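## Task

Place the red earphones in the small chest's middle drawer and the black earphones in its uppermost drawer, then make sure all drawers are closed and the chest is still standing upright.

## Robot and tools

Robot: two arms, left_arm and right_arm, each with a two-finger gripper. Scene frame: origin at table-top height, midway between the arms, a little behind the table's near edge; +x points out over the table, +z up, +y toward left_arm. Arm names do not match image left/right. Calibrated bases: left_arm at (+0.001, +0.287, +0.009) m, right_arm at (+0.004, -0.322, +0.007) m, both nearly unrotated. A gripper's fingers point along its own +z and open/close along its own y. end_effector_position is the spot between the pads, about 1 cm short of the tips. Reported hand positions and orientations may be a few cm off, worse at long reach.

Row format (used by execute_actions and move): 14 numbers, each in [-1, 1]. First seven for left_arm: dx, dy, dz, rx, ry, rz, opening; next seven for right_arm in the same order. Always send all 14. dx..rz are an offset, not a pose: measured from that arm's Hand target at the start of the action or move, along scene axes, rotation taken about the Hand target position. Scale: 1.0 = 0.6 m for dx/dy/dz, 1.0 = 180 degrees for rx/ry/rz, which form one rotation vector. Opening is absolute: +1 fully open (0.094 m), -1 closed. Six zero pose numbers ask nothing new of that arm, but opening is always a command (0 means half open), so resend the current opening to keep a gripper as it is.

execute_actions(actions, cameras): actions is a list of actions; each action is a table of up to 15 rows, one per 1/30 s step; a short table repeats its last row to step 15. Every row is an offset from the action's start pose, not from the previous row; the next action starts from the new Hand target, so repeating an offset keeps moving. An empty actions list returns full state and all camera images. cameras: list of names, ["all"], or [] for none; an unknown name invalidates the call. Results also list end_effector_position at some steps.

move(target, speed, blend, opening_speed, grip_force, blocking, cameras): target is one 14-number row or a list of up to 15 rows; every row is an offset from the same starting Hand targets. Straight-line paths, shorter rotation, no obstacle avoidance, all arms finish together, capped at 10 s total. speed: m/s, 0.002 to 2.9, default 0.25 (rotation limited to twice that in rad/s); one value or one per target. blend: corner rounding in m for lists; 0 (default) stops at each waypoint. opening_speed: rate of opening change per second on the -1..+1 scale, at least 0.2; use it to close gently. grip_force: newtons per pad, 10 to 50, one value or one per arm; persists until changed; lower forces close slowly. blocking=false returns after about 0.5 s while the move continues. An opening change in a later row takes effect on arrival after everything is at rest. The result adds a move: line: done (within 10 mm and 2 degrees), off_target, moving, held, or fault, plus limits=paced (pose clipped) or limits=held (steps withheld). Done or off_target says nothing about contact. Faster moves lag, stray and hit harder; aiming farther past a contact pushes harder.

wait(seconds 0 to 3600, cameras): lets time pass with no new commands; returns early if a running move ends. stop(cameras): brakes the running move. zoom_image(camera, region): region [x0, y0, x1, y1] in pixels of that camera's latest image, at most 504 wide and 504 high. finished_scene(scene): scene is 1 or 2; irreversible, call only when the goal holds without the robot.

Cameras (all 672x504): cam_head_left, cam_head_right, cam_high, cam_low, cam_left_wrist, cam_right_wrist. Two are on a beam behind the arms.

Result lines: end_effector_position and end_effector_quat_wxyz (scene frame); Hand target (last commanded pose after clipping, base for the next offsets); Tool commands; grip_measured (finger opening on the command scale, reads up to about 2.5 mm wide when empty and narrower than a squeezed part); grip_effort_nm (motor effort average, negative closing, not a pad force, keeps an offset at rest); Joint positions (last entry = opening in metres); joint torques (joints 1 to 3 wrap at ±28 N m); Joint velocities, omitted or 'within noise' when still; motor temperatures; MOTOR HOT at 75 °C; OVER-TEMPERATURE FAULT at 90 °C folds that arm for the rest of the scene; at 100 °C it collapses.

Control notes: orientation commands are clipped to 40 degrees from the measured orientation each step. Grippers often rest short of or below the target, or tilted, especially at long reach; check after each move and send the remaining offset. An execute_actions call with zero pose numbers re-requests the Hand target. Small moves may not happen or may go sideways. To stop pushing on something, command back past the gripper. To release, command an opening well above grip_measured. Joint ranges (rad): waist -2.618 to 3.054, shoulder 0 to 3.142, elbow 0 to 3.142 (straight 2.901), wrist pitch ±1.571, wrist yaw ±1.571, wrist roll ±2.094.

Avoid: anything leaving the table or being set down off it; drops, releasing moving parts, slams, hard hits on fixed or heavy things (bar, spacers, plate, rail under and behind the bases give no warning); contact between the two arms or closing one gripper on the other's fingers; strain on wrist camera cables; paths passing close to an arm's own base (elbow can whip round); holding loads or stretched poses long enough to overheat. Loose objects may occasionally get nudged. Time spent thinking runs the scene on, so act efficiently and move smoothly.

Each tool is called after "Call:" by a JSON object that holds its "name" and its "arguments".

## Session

Call:
{"name": "execute_actions", "arguments": {"actions": []}}

Scene clock: 0.00 s.
left_arm: end_effector_position=(+0.3725, +0.2937, +0.1064) grip_measured=+1.000 grip_effort_nm=n/a end_effector_quat_wxyz=(+0.616, -0.014, +0.786, +0.053) | right_arm: end_effector_position=(+0.3902, -0.3559, +0.1307) grip_measured=+1.000 grip_effort_nm=n/a end_effector_quat_wxyz=(+0.660, +0.088, +0.745, -0.042)
Joint positions: left_arm=[-0.069 1.562 0.233 1.07 -0.149 0.029 0.094] | right_arm=[0.005 1.584 0.264 1.193 0.167 0.078 0.094]
Joint velocities: within noise
Joint torques (N m): no reading
Motor temperatures (°C): left_arm=[26 26 31 28 24 23 25] | right_arm=[24 36 29 27 25 22 23]
Heat: left arm: 31 °C; right arm: 36 °C.
Hand target: left_arm +0.3738, +0.2937, +0.1074; +0.617, -0.014, +0.785, +0.053 | right_arm +0.3917, -0.3561, +0.1348; +0.664, +0.089, +0.741, -0.042
Tool commands: left_gripper/opening=+1.0 right_gripper/opening=+1.0

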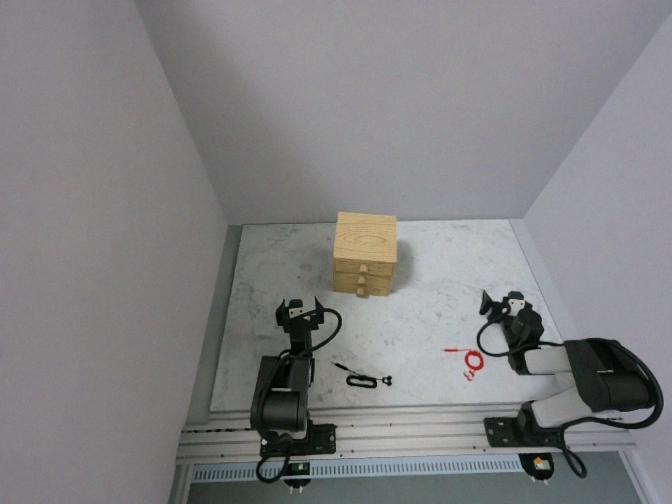

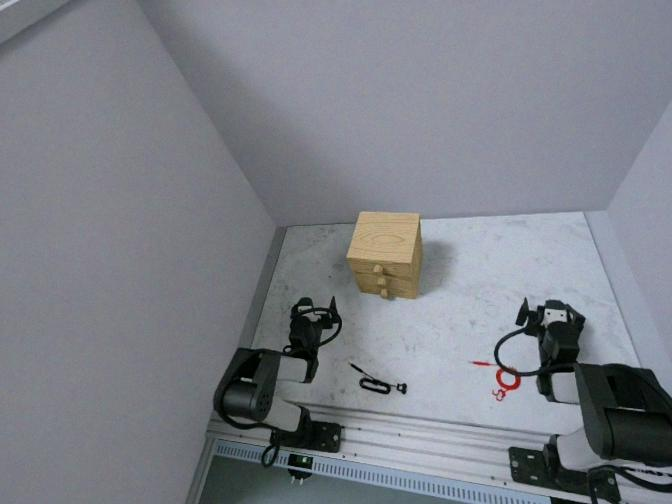

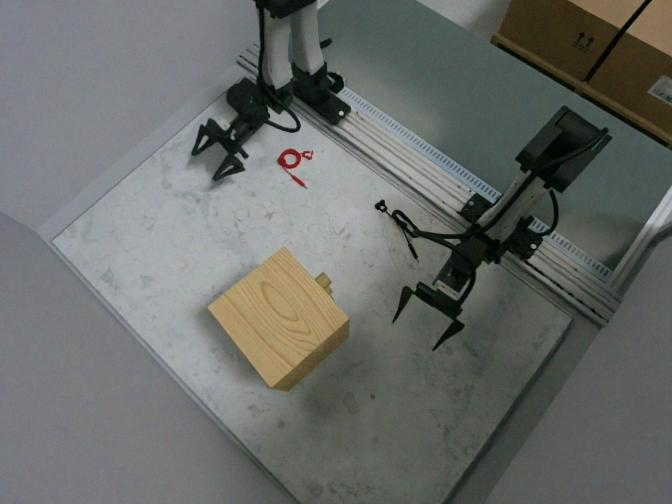

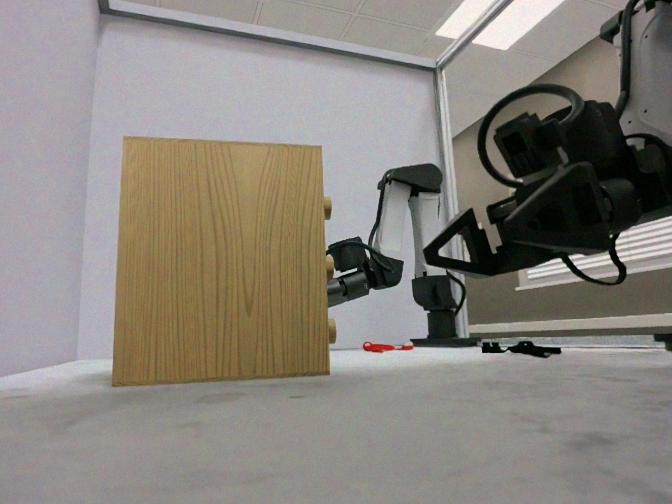

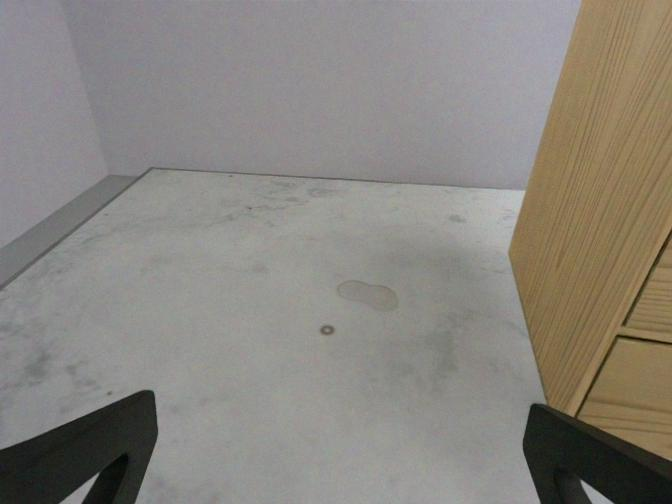

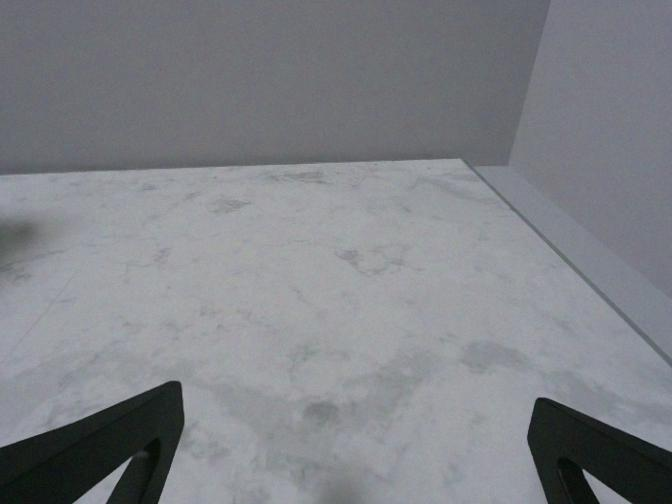

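Call:
{"name": "move", "arguments": {"target": [-0.173,-0.156,0.288,0.0114,0.1775,-0.1626,0.6, -0.436,0.593,0.225,-0.1727,0.452,0.2825,0.6], "speed": 0.4, "cameras": ["cam_left_wrist","cam_right_wrist"]}}

Scene clock: 87.37 s.
left_arm: end_effector_position=(+0.2680, +0.2037, +0.2715) grip_measured=+0.602 grip_effort_nm=-0.13 end_effector_quat_wxyz=(+0.367, +0.196, +0.905, -0.086) | right_arm: end_effector_position=(+0.1360, +0.0113, +0.2730) grip_measured=+0.602 grip_effort_nm=-0.07 end_effector_quat_wxyz=(+0.135, -0.421, +0.890, +0.116)
Joint positions: left_arm=[-0.201 1.035 1.198 -0.995 0.185 0.169 0.075] | right_arm=[1.223 1.683 1.953 -1.479 0.02 0.318 0.075]
Joint torques (N m): left_arm=[-0.62 -0.87 10.95 1.99 0.08 0.29] | right_arm=[-0.18 -6.5 7.38 0.33 -0.05 0.2]
Motor temperatures (°C): left_arm=[26 29 34 43 24 23 25] | right_arm=[24 39 34 39 25 22 23]
Heat: left arm: 43 °C; right arm: 39 °C.
Hand target: left_arm +0.2700, +0.2001, +0.2802; +0.373, +0.208, +0.900, -0.087 | right_arm +0.1301, -0.0003, +0.2698; -0.001, -0.415, +0.910, +0.000
Off the commanded pose: left_arm 0.010 m, 2 deg | right_arm 0.013 m, 21 deg.
joint sent to its limit (right arm) — joint 4 (wrist pitch), lower limit. The joint targets are off in orientation, not in position.
move: off_target (right_arm)

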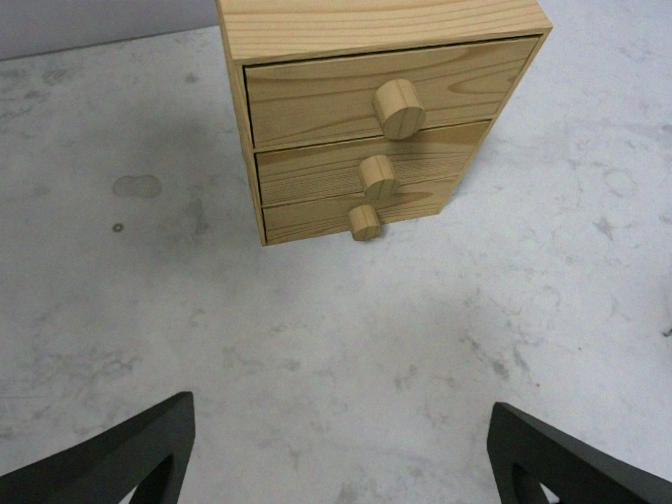

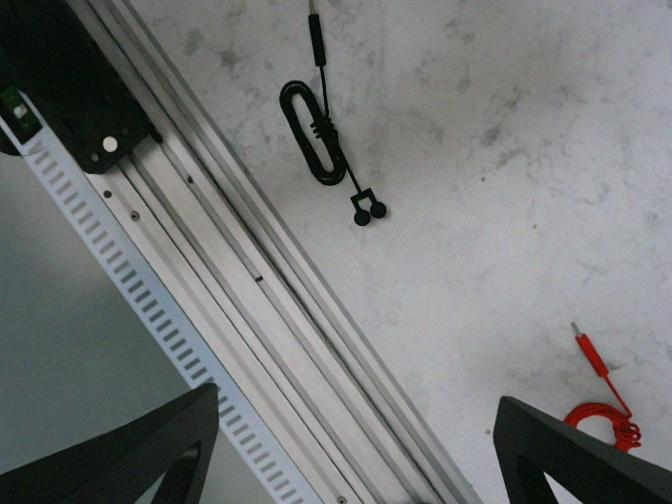

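Call:
{"name": "move", "arguments": {"target": [[0,0.267,0,0,0,0.0711,0.6, 0,0,0,0,0,0,0.3],[0,0.267,0,0,0,0.0711,0.6, 0.1,0.26,-0.25,0,0,0.1406,0.3]], "speed": 0.4, "blend": [0.03,0], "cameras": ["cam_right_wrist"]}}

Scene clock: 151.53 s.
left_arm: end_effector_position=(+0.2669, +0.3587, +0.2719) grip_measured=+0.602 grip_effort_nm=-0.13 end_effector_quat_wxyz=(+0.372, +0.092, +0.922, -0.048) | right_arm: end_effector_position=(+0.1959, +0.1683, +0.1280) grip_measured=+0.302 grip_effort_nm=-0.06 end_effector_quat_wxyz=(+0.099, -0.595, +0.795, +0.063)
Joint positions: left_arm=[0.554 1.142 1.284 -1.138 0.517 0.613 0.075] | right_arm=[1.215 2.517 2.665 -1.48 -0.003 -0.087 0.061]
Joint torques (N m): left_arm=[0.61 -1.44 10.67 1.64 0.38 0.48] | right_arm=[0.21 -12.59 7.51 0.06 0.05 -0.13]
Motor temperatures (°C): left_arm=[26 27 41 40 24 23 25] | right_arm=[24 40 40 31 25 22 23]
Heat: left arm: 41 °C; right arm: 40 °C.
Hand target: left_arm +0.2700, +0.3603, +0.2802; +0.380, +0.106, +0.918, -0.045 | right_arm +0.1902, +0.1556, +0.1197; -0.001, -0.605, +0.797, +0.000
Off the commanded pose: left_arm 0.009 m, 2 deg | right_arm 0.016 m, 14 deg.
joint sent to its limit (right arm) — joint 4 (wrist pitch), lower limit. The joint targets are off in orientation, not in position.
move: off_target (right_arm); blend cut to 0 m at target 1

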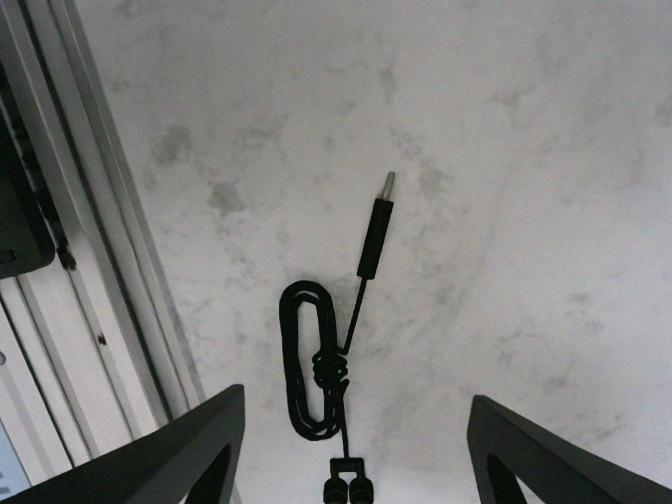

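Call:
{"name": "move", "arguments": {"target": [0,0,0,0,0,0,0.6, -0.032,-0.037,-0.14,0,0,0.032,0.3], "speed": 0.2, "cameras": ["cam_right_wrist"]}}

Scene clock: 169.50 s.
left_arm: end_effector_position=(+0.2669, +0.3587, +0.2719) grip_measured=+0.602 grip_effort_nm=-0.13 end_effector_quat_wxyz=(+0.372, +0.092, +0.922, -0.048) | right_arm: end_effector_position=(+0.1741, +0.1355, +0.0346) grip_measured=+0.302 grip_effort_nm=-0.06 end_effector_quat_wxyz=(+0.001, -0.638, +0.770, +0.003)
Joint positions: left_arm=[0.554 1.142 1.284 -1.138 0.517 0.613 0.075] | right_arm=[1.232 2.517 2.313 -1.359 -0.003 -0.168 0.061]
Joint torques (N m): left_arm=[0.57 -1.46 10.66 1.64 0.38 0.48] | right_arm=[0.53 -15.17 4.48 0.31 0.06 -0.13]
Motor temperatures (°C): left_arm=[26 26 43 38 24 23 25] | right_arm=[24 52 40 31 25 22 23]
Heat: left arm: 43 °C; right arm: 52 °C.
Hand target: left_arm +0.2700, +0.3603, +0.2802; +0.380, +0.106, +0.918, -0.045 | right_arm +0.1709, +0.1335, +0.0357; -0.001, -0.644, +0.765, +0.000
Off the commanded pose: left_arm 0.009 m, 2 deg | right_arm 0.004 m, 1 deg.
move: done

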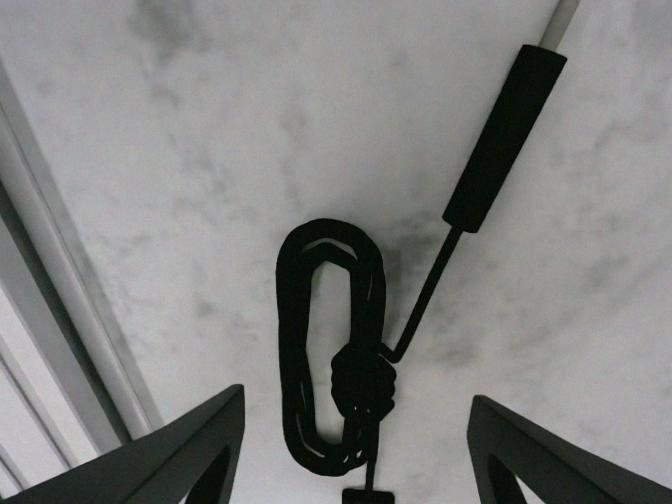

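Call:
{"name": "move", "arguments": {"target": [[0,0,0,0,0,0,0.6, -0.01,0.002,-0.046,0,0,0,0.3],[0,0,0,0,0,0,0.6, -0.01,0.002,-0.046,0,0,0,-0.95],[0,0,0,0,0,0,0.6, -0.01,0.002,0.224,0,0,0,-0.95]], "speed": [0.1,0.1,0.25], "opening_speed": 1.5, "cameras": ["cam_right_wrist"]}}

Scene clock: 192.67 s.
left_arm: end_effector_position=(+0.2669, +0.3587, +0.2719) grip_measured=+0.602 grip_effort_nm=-0.13 end_effector_quat_wxyz=(+0.372, +0.092, +0.922, -0.048) | right_arm: end_effector_position=(+0.1751, +0.1474, +0.1575) grip_measured=-0.826 grip_effort_nm=-0.99 end_effector_quat_wxyz=(+0.102, -0.637, +0.762, +0.053)
Joint positions: left_arm=[0.554 1.142 1.284 -1.138 0.517 0.613 0.075] | right_arm=[1.244 2.365 2.511 -1.484 0.012 -0.168 0.008]
Joint torques (N m): left_arm=[0.61 -1.44 10.66 1.64 0.38 0.48] | right_arm=[0.66 -15.19 7.02 0.1 -0.06 -0.01]
Motor temperatures (°C): left_arm=[26 26 44 37 24 23 25] | right_arm=[24 67 38 31 25 22 23]
Heat: left arm: 44 °C; right arm: 67 °C.
Hand target: left_arm +0.2700, +0.3603, +0.2802; +0.380, +0.106, +0.918, -0.045 | right_arm +0.1649, +0.1347, +0.1701; -0.001, -0.644, +0.765, +0.000
Off the commanded pose: left_arm 0.009 m, 2 deg | right_arm 0.021 m, 13 deg.
joint sent to its limit (right arm) — joint 4 (wrist pitch), lower limit. The joint targets are off in orientation, not in position.
move: off_target (right_arm); target 2's new opening was sent with right_arm's hand 0.011 m and 1 deg from that target

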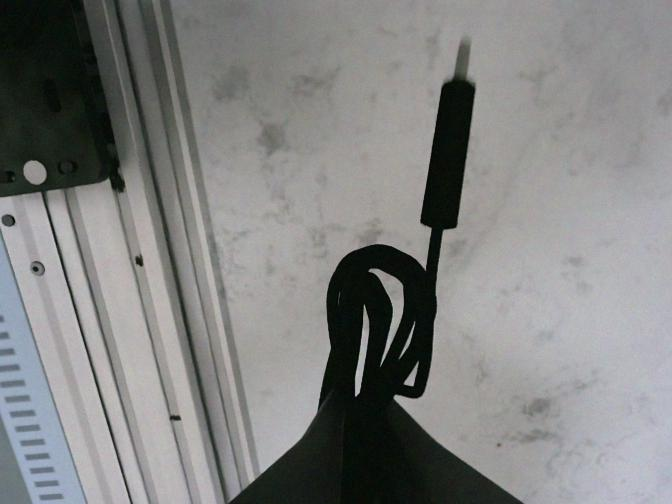

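Call:
{"name": "move", "arguments": {"target": [[0,0,0,0,0,0,0.6, 0.058,-0.425,0.183,0,0,-0.018,-0.95],[0.135,-0.414,-0.055,0,0,0,0.6, 0.058,-0.425,0.183,0,0,-0.018,-0.95]], "speed": 0.35, "cameras": ["cam_left_wrist","cam_right_wrist"]}}

Scene clock: 202.97 s.
left_arm: end_effector_position=(+0.3440, +0.1154, +0.2394) grip_measured=+0.602 grip_effort_nm=-0.13 end_effector_quat_wxyz=(+0.371, +0.114, +0.921, -0.046) | right_arm: end_effector_position=(+0.2135, -0.1033, +0.2856) grip_measured=-0.826 grip_effort_nm=-1.00 end_effector_quat_wxyz=(+0.195, -0.607, +0.770, +0.029)
Joint positions: left_arm=[-0.565 1.391 1.288 -0.74 -0.199 -0.227 0.075] | right_arm=[0.823 1.457 1.768 -1.48 -0.005 -0.53 0.008]
Joint torques (N m): left_arm=[-0.51 -3.86 11.58 2.1 -0.36 -0.03] | right_arm=[-0.34 -6.74 4.34 0.43 0.03 -0.12]
Motor temperatures (°C): left_arm=[26 26 45 37 24 23 25] | right_arm=[24 68 37 31 25 22 24]
Heat: left arm: 45 °C; right arm: 68 °C.
Hand target: left_arm +0.3509, +0.1118, +0.2472; +0.380, +0.106, +0.918, -0.045 | right_arm +0.1997, -0.1204, +0.2799; -0.001, -0.622, +0.783, +0.000
Off the commanded pose: left_arm 0.011 m, 1 deg | right_arm 0.023 m, 23 deg.
joint sent to its limit (right arm) — joint 4 (wrist pitch), lower limit. The joint targets are off in orientation, not in position.
move: off_target (left_arm, right_arm)

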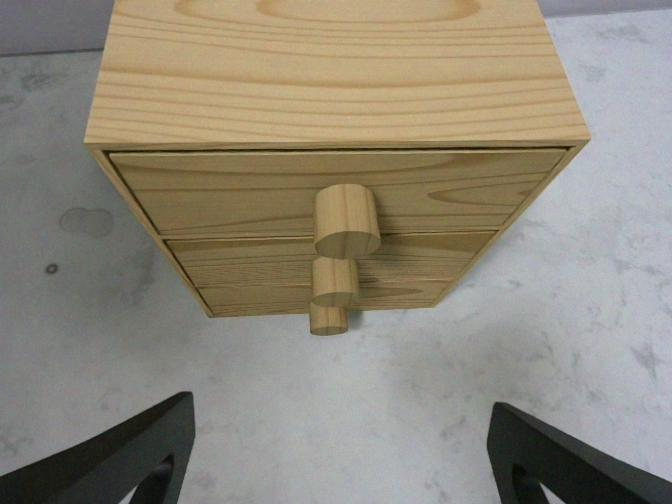

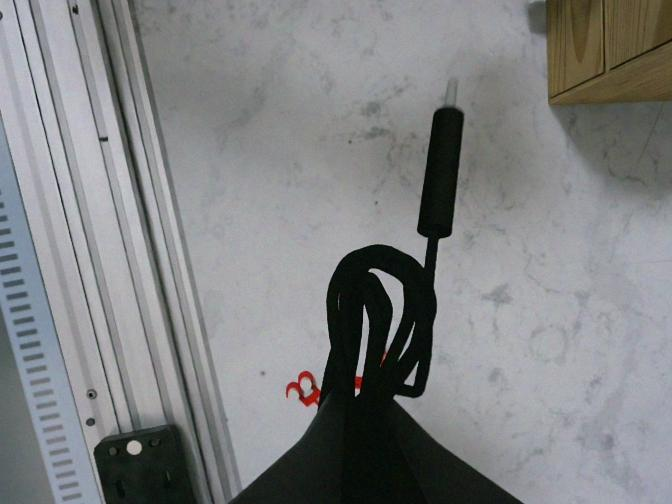

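Call:
{"name": "move", "arguments": {"target": [[0.131,-0.040,-0.093,0,0,0,0.6, 0,0,0,0,0,0,-0.95],[0.131,-0.040,-0.093,0,0,0,-0.5, 0,0,0,0,0,0,-0.95],[-0.031,-0.002,-0.093,0,0,0,-0.5, 0,0,0,0,0,0,-0.95]], "speed": [0.15,0.15,0.12], "cameras": ["cam_left_wrist","cam_low","cam_head_right","cam_high"]}}

Scene clock: 218.70 s.
left_arm: end_effector_position=(+0.3340, +0.1070, +0.1853) grip_measured=-0.425 grip_effort_nm=-1.04 end_effector_quat_wxyz=(+0.366, +0.117, +0.922, -0.047) | right_arm: end_effector_position=(+0.2135, -0.1033, +0.2856) grip_measured=-0.826 grip_effort_nm=-0.99 end_effector_quat_wxyz=(+0.195, -0.607, +0.770, +0.029)
Joint positions: left_arm=[-0.608 1.374 1.067 -0.553 -0.219 -0.257 0.027] | right_arm=[0.823 1.457 1.768 -1.48 -0.005 -0.53 0.008]
Joint torques (N m): left_arm=[-0.49 -8.01 7.21 2.18 -0.46 -0.06] | right_arm=[-0.34 -6.74 4.33 0.43 0.03 -0.11]
Motor temperatures (°C): left_arm=[26 27 45 39 24 23 25] | right_arm=[24 58 36 30 25 22 24]
Heat: left arm: 45 °C; right arm: 58 °C.
Hand target: left_arm +0.3323, +0.1106, +0.1913; +0.380, +0.106, +0.918, -0.045 | right_arm +0.1997, -0.1204, +0.2799; -0.001, -0.622, +0.783, +0.000
Off the commanded pose: left_arm 0.007 m, 2 deg | right_arm 0.023 m, 23 deg.
joint sent to its limit (right arm) — joint 4 (wrist pitch), lower limit. The joint targets are off in orientation, not in position.
move: done; target 2's new opening was sent with left_arm's hand 0.014 m and 1 deg from that target
Images, in order (width x height): cam_head_right 672x504, cam_high 672x504, cam_low 672x504, cam_left_wrist 672x504.

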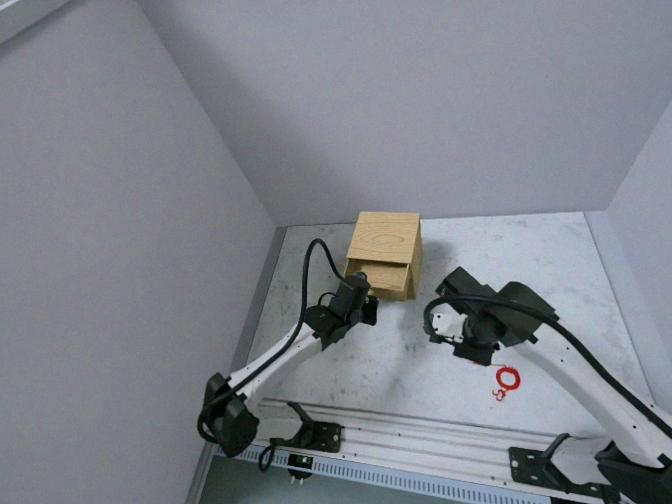

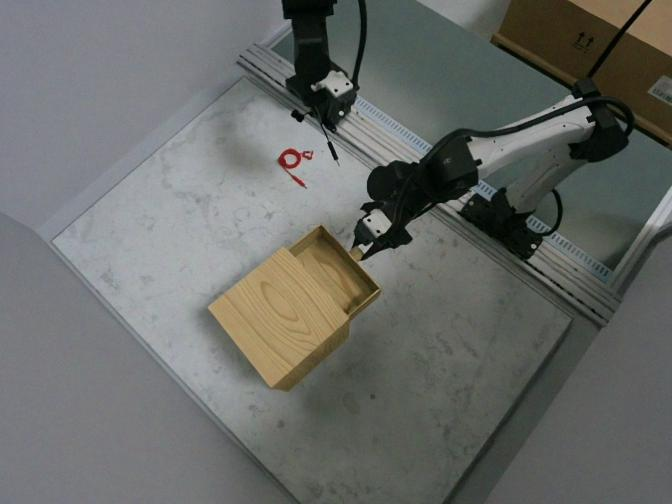

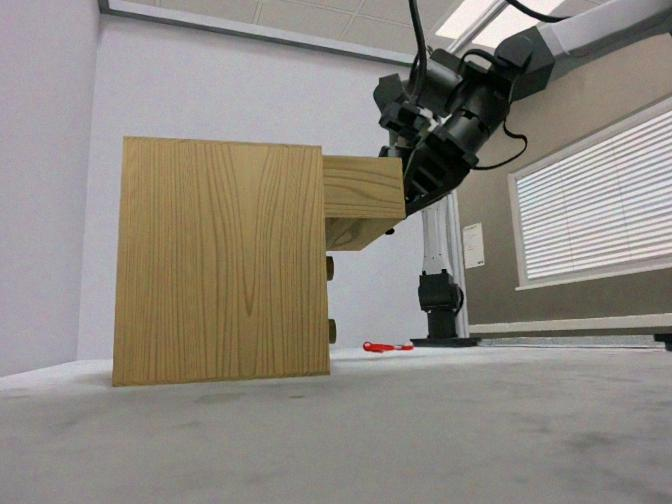

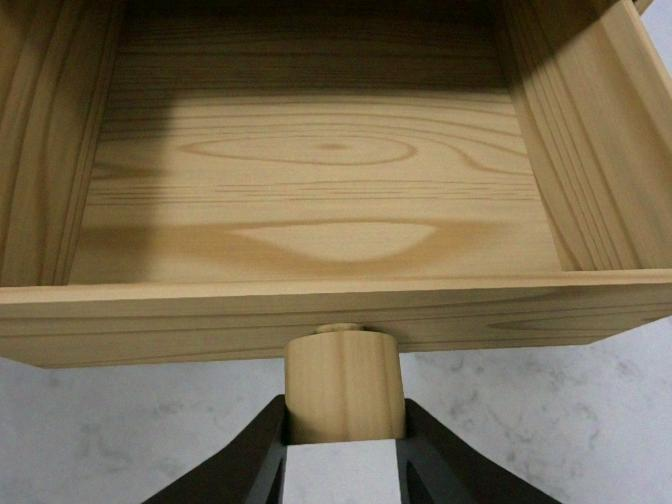

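Call:
{"name": "move", "arguments": {"target": [[0,0,0,0,0,0,0.6, 0,0,0,0,0,0,-0.95],[-0.115,0.027,0.118,0,0,0,0.6, 0.217,0.117,0.083,0,0,0,-0.95],[-0.115,0.027,0.118,0,0,0,0.6, 0.384,0.376,0.083,0,0,0,-0.95]], "speed": 0.25, "blend": [0,0.02,0], "cameras": ["cam_left_wrist","cam_right_wrist","cam_low","cam_high","cam_head_left"]}}

Scene clock: 234.70 s.
left_arm: end_effector_position=(+0.2616, +0.1276, +0.2477) grip_measured=+0.598 grip_effort_nm=0.11 end_effector_quat_wxyz=(+0.365, +0.115, +0.923, -0.040) | right_arm: end_effector_position=(+0.4273, +0.0996, +0.3283) grip_measured=-0.826 grip_effort_nm=-1.00 end_effector_quat_wxyz=(+0.452, -0.559, +0.694, +0.046)
Joint positions: left_arm=[-0.731 1.145 1.177 -0.925 -0.31 -0.356 0.075] | right_arm=[0.802 2.354 2.84 -1.109 0.003 -0.573 0.008]
Joint torques (N m): left_arm=[-0.59 -3.6 11.19 1.88 -0.43 -0.04] | right_arm=[0.4 -11.69 7.53 2.29 0.07 0.1]
Motor temperatures (°C): left_arm=[26 29 45 39 24 23 26] | right_arm=[24 53 36 31 25 22 25]
Heat: left arm: 45 °C; right arm: 53 °C.
Hand target: left_arm +0.2633, +0.1268, +0.2622; +0.380, +0.106, +0.918, -0.045 | right_arm +0.4302, +0.1052, +0.3296; +0.122, -0.619, +0.776, +0.012
Off the commanded pose: left_arm 0.015 m, 2 deg | right_arm 0.006 m, 54 deg; orientation clipped.
elbow stopped short (right arm): the move would have taken joint 3 (elbow) straighter than the controller allows.
move: off_target (left_arm, right_arm); limits=paced
Images, in order (width x height): cam_head_left 672x504, cam_high 672x504, cam_low 672x504, cam_left_wrist 672x504, cam_right_wrist 672x504.

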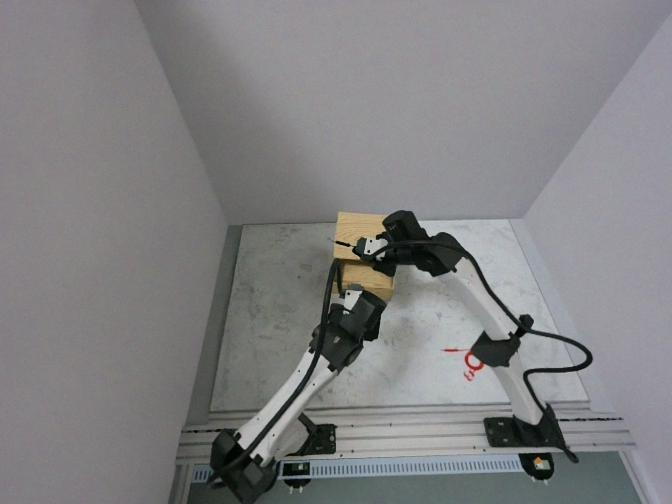

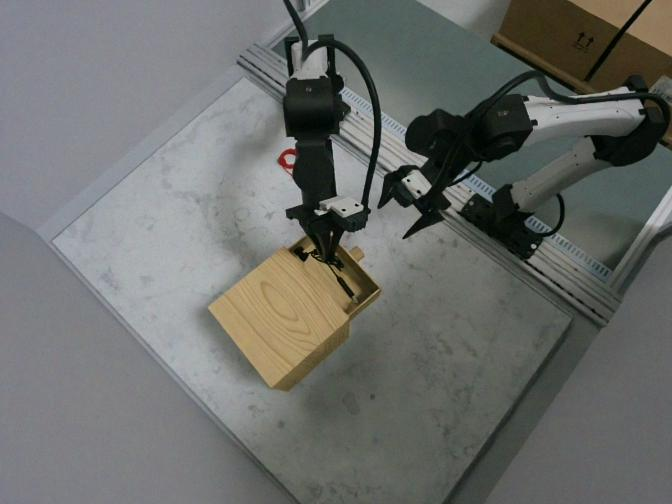

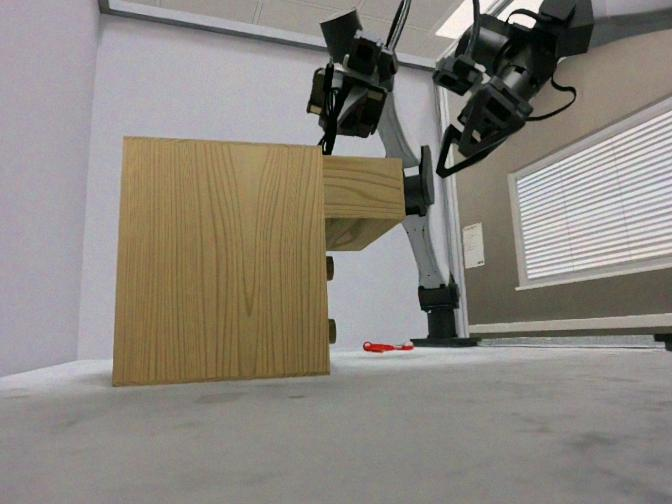

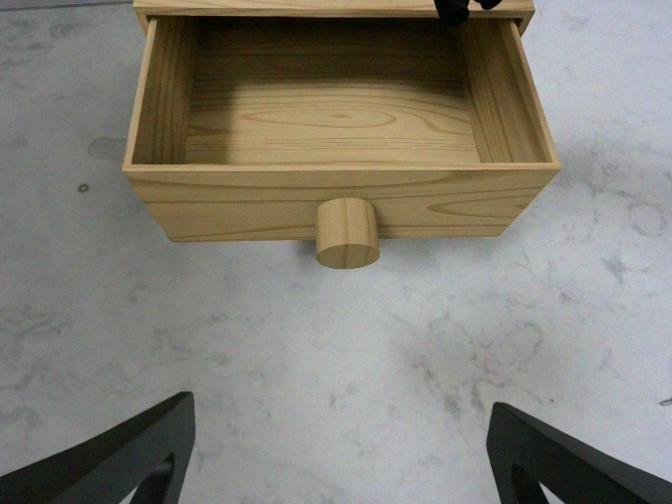

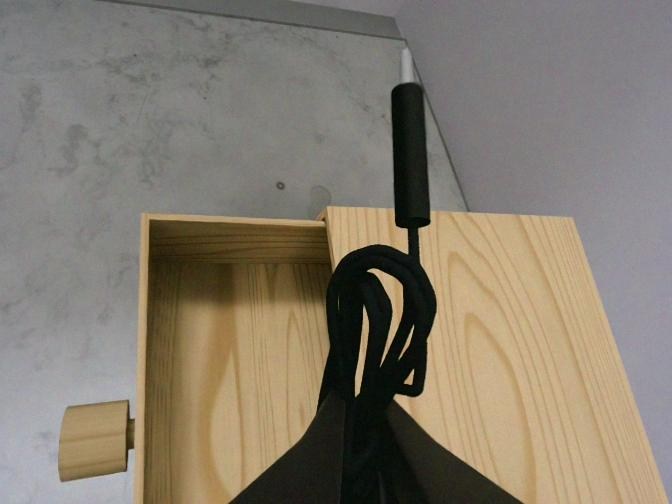

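Call:
{"name": "move", "arguments": {"target": [0,0,0,0,0,0,0.6, 0.012,0.05,-0.133,0.1884,-0.0026,0.0146,-0.95], "speed": 0.15, "cameras": ["cam_left_wrist","cam_right_wrist","cam_low","cam_high"]}}

Scene clock: 250.27 s.
left_arm: end_effector_position=(+0.2616, +0.1276, +0.2477) grip_measured=+0.598 grip_effort_nm=0.12 end_effector_quat_wxyz=(+0.365, +0.115, +0.923, -0.040) | right_arm: end_effector_position=(+0.4324, +0.1339, +0.2504) grip_measured=-0.826 grip_effort_nm=-0.99 end_effector_quat_wxyz=(+0.365, -0.550, +0.711, +0.241)
Joint positions: left_arm=[-0.731 1.145 1.177 -0.925 -0.31 -0.356 0.075] | right_arm=[0.722 2.519 2.84 -1.057 -0.416 -0.426 0.008]
Joint torques (N m): left_arm=[-0.59 -3.58 11.21 1.89 -0.43 -0.04] | right_arm=[-0.47 -13.14 7.84 2 -0.23 0.09]
Motor temperatures (°C): left_arm=[26 28 45 40 24 23 25] | right_arm=[24 58 38 33 25 22 25]
Heat: left arm: 45 °C; right arm: 58 °C.
Hand target: left_arm +0.2633, +0.1268, +0.2622; +0.380, +0.106, +0.918, -0.045 | right_arm +0.4373, +0.1353, +0.2500; +0.300, -0.574, +0.724, +0.239
Off the commanded pose: left_arm 0.015 m, 2 deg | right_arm 0.005 m, 8 deg.
elbow stopped short (right arm): the move would have taken joint 3 (elbow) straighter than the controller allows.
move: off_target (right_arm)
Images, in order (width x height): cam_high 672x504, cam_low 672x504, cam_left_wrist 672x504, cam_right_wrist 672x504.

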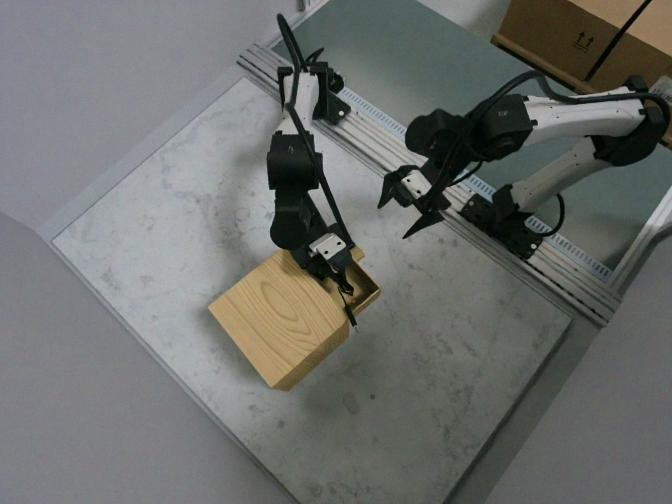

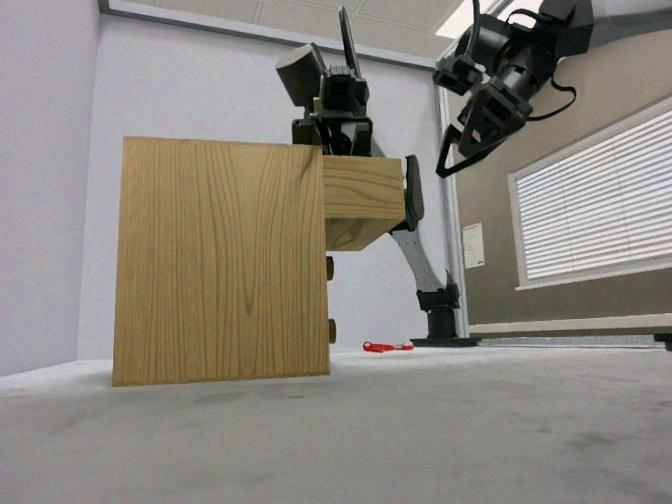

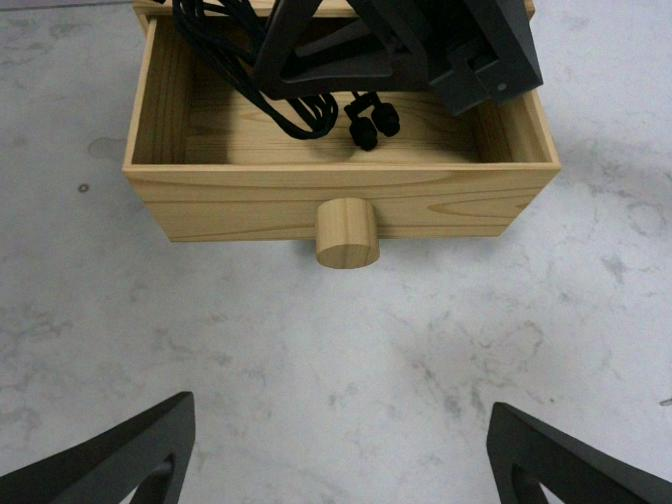

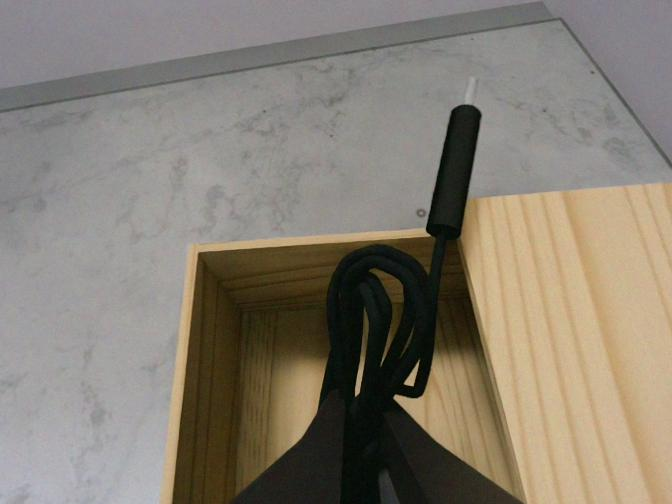

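Call:
{"name": "move", "arguments": {"target": [[0,0,0,0,0,0,0.6, -0.017,-0.073,0,0,0,0,-0.95],[0,0,0,0,0,0,0.6, -0.017,-0.073,-0.066,0,0,0,-0.95],[0,0,0,0,0,0,0.6, -0.017,-0.073,-0.066,0,0,0,-0.4],[0,0,0,0,0,0,0.6, -0.017,-0.11,0.07,0,0,0,-0.4],[0,0,0,0,0,0,0.6, -0.2,-0.4,0.08,0,0,0,-0.4]], "speed": [0.15,0.12,0.1,0.15,0.3], "blend": [0.01,0,0,0.02,0], "opening_speed": 1.0, "cameras": ["cam_left_wrist","cam_high"]}}

Scene clock: 266.90 s.
left_arm: end_effector_position=(+0.2616, +0.1276, +0.2477) grip_measured=+0.598 grip_effort_nm=0.12 end_effector_quat_wxyz=(+0.365, +0.115, +0.923, -0.040) | right_arm: end_effector_position=(+0.3217, -0.1030, +0.2923) grip_measured=-0.402 grip_effort_nm=0.14 end_effector_quat_wxyz=(+0.292, -0.576, +0.727, +0.234)
Joint positions: left_arm=[-0.731 1.145 1.177 -0.925 -0.31 -0.356 0.075] | right_arm=[0.351 1.651 1.821 -1.264 -0.632 -0.85 0.028]
Joint torques (N m): left_arm=[-0.59 -3.59 11.22 1.89 -0.43 -0.04] | right_arm=[-0.46 -9.59 4.68 1.32 -0.47 0.01]
Motor temperatures (°C): left_arm=[26 28 46 41 24 23 25] | right_arm=[24 59 39 34 25 22 25]
Heat: left arm: 46 °C; right arm: 59 °C.
Hand target: left_arm +0.2633, +0.1268, +0.2622; +0.380, +0.106, +0.918, -0.045 | right_arm +0.3173, -0.1047, +0.2981; +0.300, -0.574, +0.724, +0.239
Off the commanded pose: left_arm 0.015 m, 2 deg | right_arm 0.007 m, 1 deg.
move: done
Images, in order (width x height): cam_high 672x504, cam_left_wrist 672x504.

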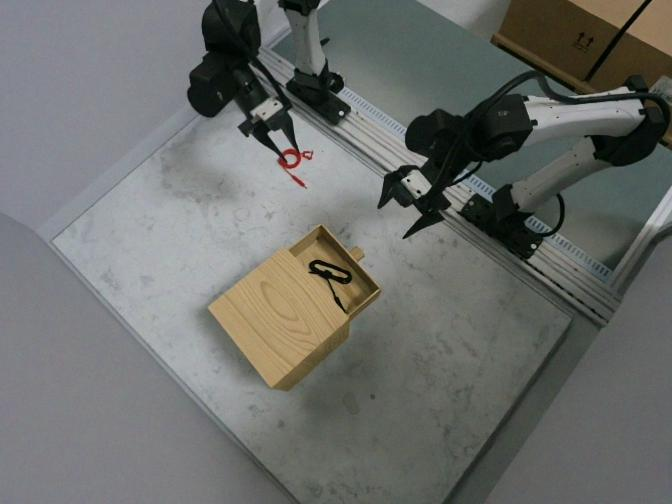

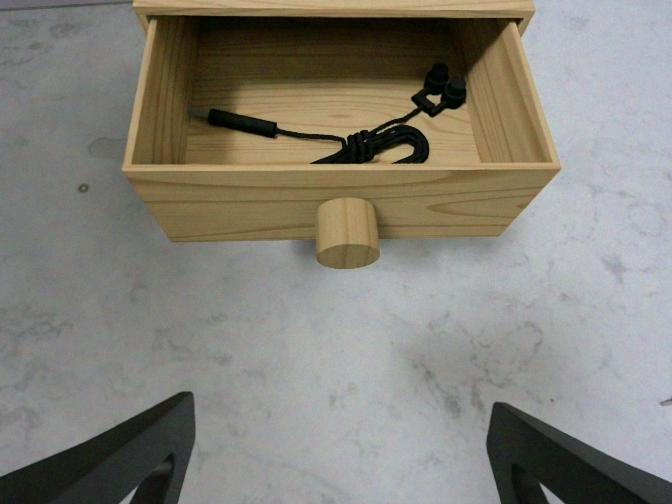

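Call:
{"name": "move", "arguments": {"target": [[0.125,-0.029,-0.118,0,0,0,0.6, -0.195,-0.208,-0.247,-0.201,0.163,-0.2726,0.4],[0.125,-0.029,-0.118,0,0,0,-0.5, -0.195,-0.208,-0.247,-0.201,0.163,-0.2726,0.4],[0.306,-0.072,-0.118,0,0,0,-0.5, -0.195,-0.208,-0.247,-0.201,0.163,-0.2726,0.4],[0.297,-0.07,-0.118,0,0,0,-0.5, -0.195,-0.208,-0.247,-0.201,0.163,-0.2726,0.4],[0.297,-0.07,-0.118,0,0,0,0.6, -0.195,-0.208,-0.247,-0.201,0.163,-0.2726,0.4],[0.182,-0.043,0,0,0,0,0.6, -0.195,-0.208,-0.247,-0.201,0.163,-0.2726,0.4]], "speed": [0.25,0.1,0.12,0.1,0.1,0.2], "cameras": ["cam_left_wrist","cam_right_wrist"]}}

Scene clock: 308.83 s.
left_arm: end_effector_position=(+0.3708, +0.1019, +0.2402) grip_measured=+0.598 grip_effort_nm=0.12 end_effector_quat_wxyz=(+0.357, +0.116, +0.926, -0.040) | right_arm: end_effector_position=(+0.2112, -0.2246, +0.1499) grip_measured=+0.398 grip_effort_nm=0.14 end_effector_quat_wxyz=(+0.014, -0.218, +0.976, +0.007)
Joint positions: left_arm=[-0.557 1.53 1.432 -0.778 -0.194 -0.222 0.075] | right_arm=[0.451 1.375 1.21 -1.372 -0.009 -0.006 0.066]
Joint torques (N m): left_arm=[-0.5 -8.64 11.71 1.96 -0.36 -0.04] | right_arm=[0.53 -6.17 4.49 0.06 0.1 0.07]
Motor temperatures (°C): left_arm=[26 28 47 42 24 23 25] | right_arm=[24 55 36 32 25 22 24]
Heat: left arm: 47 °C; right arm: 55 °C.
Hand target: left_arm +0.3726, +0.1011, +0.2622; +0.380, +0.106, +0.918, -0.045 | right_arm +0.2003, -0.2295, +0.1498; +0.000, -0.216, +0.976, +0.000
Off the commanded pose: left_arm 0.022 m, 3 deg | right_arm 0.012 m, 2 deg.
move: off_target (left_arm, right_arm); target 2's new opening was sent with left_arm's hand 0.013 m and 2 deg from that target; target 5's new opening was sent with left_arm's hand 0.016 m and 2 deg from that target

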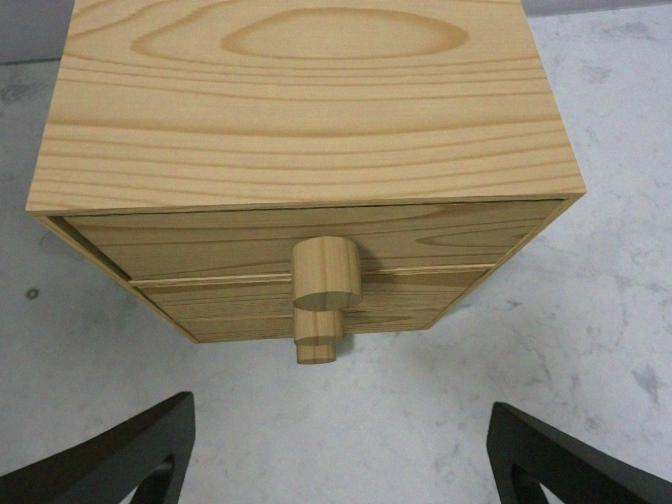

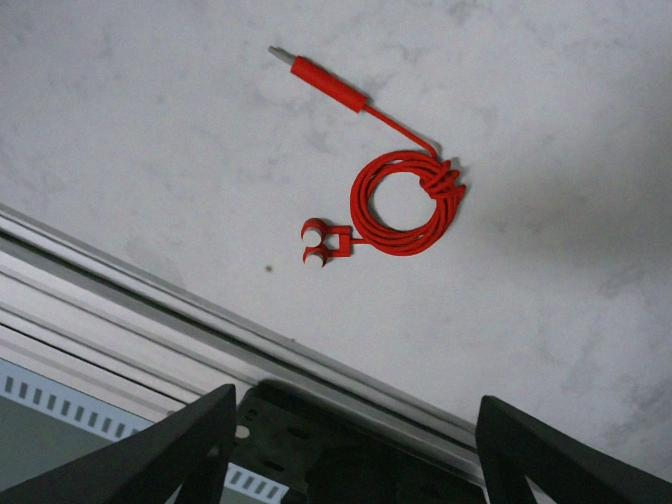

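Call:
{"name": "move", "arguments": {"target": [[-0.056,0.028,-0.153,-0.0253,-0.1082,0,0.6, 0.073,-0.034,-0.167,0,0,0.067,0.9],[0.1,-0.009,-0.224,-0.0253,-0.1082,0,0.6, 0.073,-0.034,-0.167,0,0,0.067,0.9],[0.1,-0.009,-0.224,-0.0253,-0.1082,0,-0.5, 0.073,-0.034,-0.167,0,0,0.067,0.9],[-0.068,0.03,-0.224,-0.0253,-0.1082,0,-0.5, 0.073,-0.034,-0.167,0,0,0.067,0.9]], "speed": [0.2,0.15,0.12,0.12], "cameras": ["cam_left_wrist","cam_right_wrist","cam_low"]}}

Scene clock: 394.13 s.
left_arm: end_effector_position=(+0.3318, +0.1130, +0.1201) grip_measured=-0.427 grip_effort_nm=-1.04 end_effector_quat_wxyz=(+0.518, +0.109, +0.846, -0.072) | right_arm: end_effector_position=(+0.2489, -0.2466, +0.0557) grip_measured=+0.898 grip_effort_nm=0.14 end_effector_quat_wxyz=(+0.013, -0.315, +0.949, +0.000)
Joint positions: left_arm=[-0.641 1.331 0.474 0.343 -0.311 -0.187 0.027] | right_arm=[0.315 1.531 0.967 -0.977 -0.003 -0.344 0.089]
Joint torques (N m): left_arm=[-0.35 -6.75 6.57 2.71 -0.6 0.11] | right_arm=[-0.4 -5.11 4.26 0.39 0.02 -0.13]
Motor temperatures (°C): left_arm=[26 34 55 41 24 23 25] | right_arm=[24 44 34 30 25 22 23]
Heat: left arm: 55 °C; right arm: 44 °C.
Hand target: left_arm +0.3317, +0.1191, +0.1278; +0.534, +0.097, +0.838, -0.063 | right_arm +0.2441, -0.2500, +0.0495; +0.000, -0.317, +0.948, +0.000
Off the commanded pose: left_arm 0.010 m, 3 deg | right_arm 0.008 m, 2 deg.
move: off_target (left_arm); target 3's new opening was sent with left_arm's hand 0.014 m and 2 deg from that target
Images, in order (width x height): cam_low 672x504, cam_left_wrist 672x504, cam_right_wrist 672x504.

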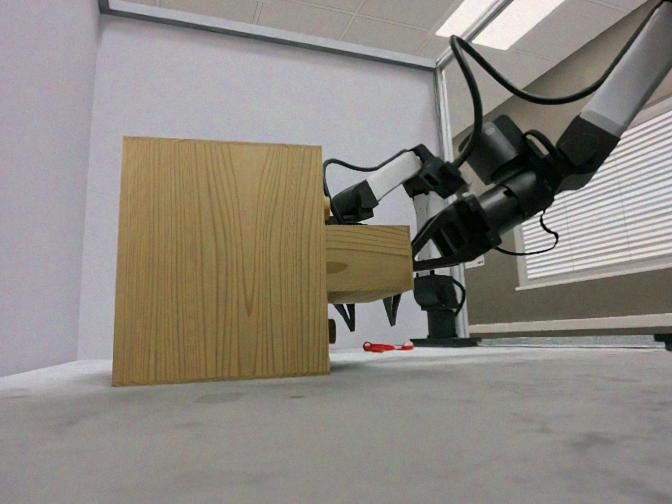

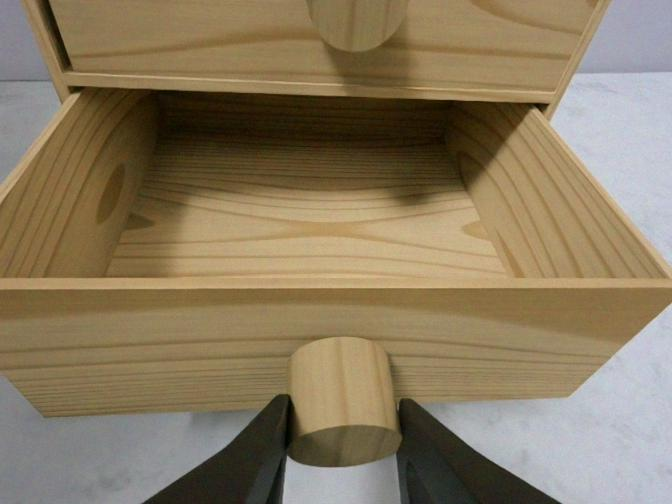

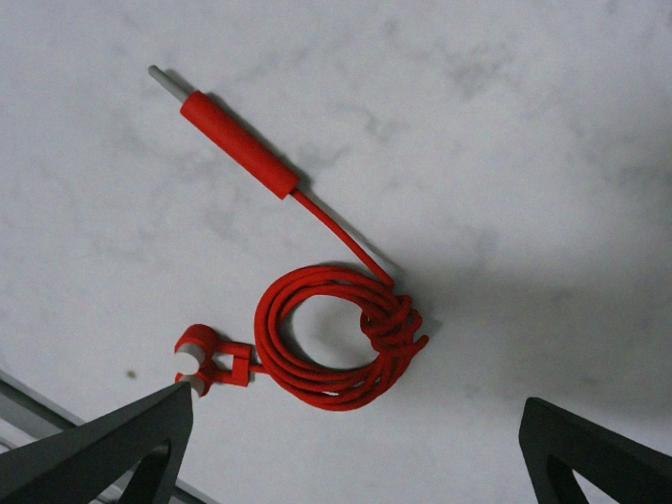

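Call:
{"name": "move", "arguments": {"target": [[0,0,0,0,0,0,-0.5, -0.016,-0.001,0,0,0,-0.139,0.55],[0,0,0,0,0,0,0.6, -0.016,-0.001,-0.076,0,0,-0.139,0.55],[-0.206,0.048,0.1,0,0,0,0.6, -0.016,-0.001,-0.076,0,0,-0.139,-0.95],[-0.206,0.048,0.1,0,0,0,0.6, 0.0,0.02,0.2,0,0,-0.139,-0.95],[-0.206,0.048,0.1,0,0,0,0.6, 0.083,0.15,0.283,0,0,-0.139,-0.95]], "speed": [0.1,0.1,0.2,0.15,0.25], "blend": [0,0,0,0.03,0], "opening_speed": 1.5, "cameras": ["cam_left_wrist","cam_right_wrist"]}}

Scene clock: 455.73 s.
left_arm: end_effector_position=(+0.2063, +0.1501, +0.1734) grip_measured=+0.598 grip_effort_nm=0.12 end_effector_quat_wxyz=(+0.524, +0.110, +0.843, -0.055) | right_arm: end_effector_position=(+0.2839, -0.1899, +0.1964) grip_measured=-0.903 grip_effort_nm=-1.00 end_effector_quat_wxyz=(+0.041, -0.111, +0.993, +0.014)
Joint positions: left_arm=[-1.063 0.62 0.455 -0.479 -0.696 -0.429 0.075] | right_arm=[0.457 1.653 1.656 -1.484 -0.003 0.216 0.005]
Joint torques (N m): left_arm=[-0.64 0.99 11.81 2.14 -0.54 -0.06] | right_arm=[0.57 -6.37 7.57 -0.22 0.06 0.17]
Motor temperatures (°C): left_arm=[26 33 47 46 25 23 27] | right_arm=[24 42 34 30 25 22 24]
Heat: left arm: 47 °C; right arm: 42 °C.
Hand target: left_arm +0.2082, +0.1479, +0.1878; +0.534, +0.097, +0.838, -0.063 | right_arm +0.2726, -0.1933, +0.1981; +0.000, -0.104, +0.995, +0.000 (not the last commanded pose)
Off the commanded pose: left_arm 0.015 m, 2 deg | right_arm 0.039 m, 5 deg.
joint sent to its limit (right arm) — joint 4 (wrist pitch), lower limit.
move: off_target (left_arm, right_arm; path cut at 10 s); path passed 4 of 5 targets; target 2's new opening was sent with left_arm's hand 0.010 m and 3 deg from that target

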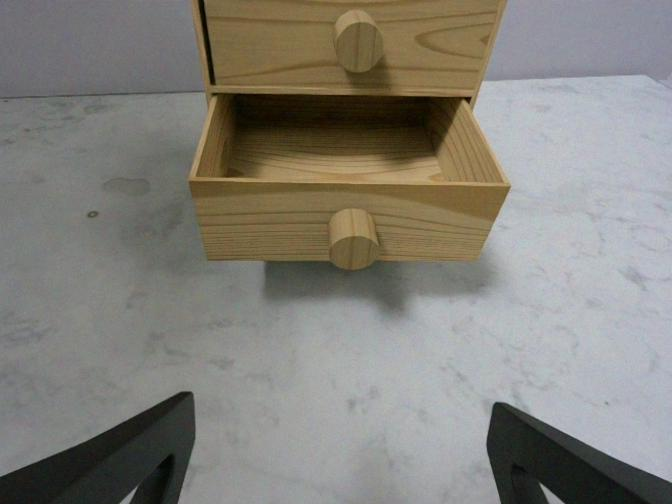

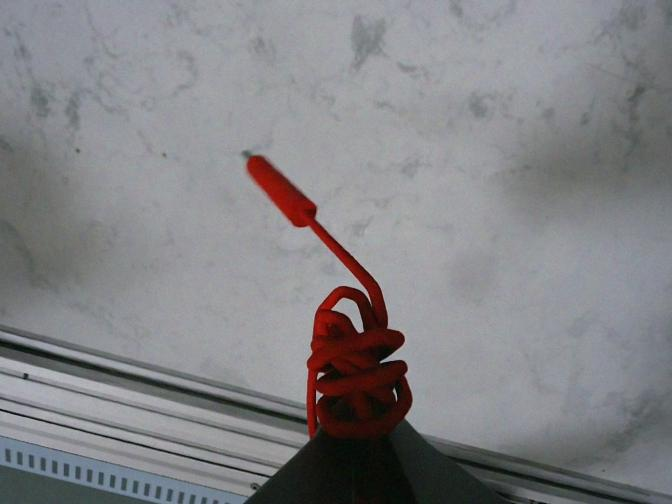

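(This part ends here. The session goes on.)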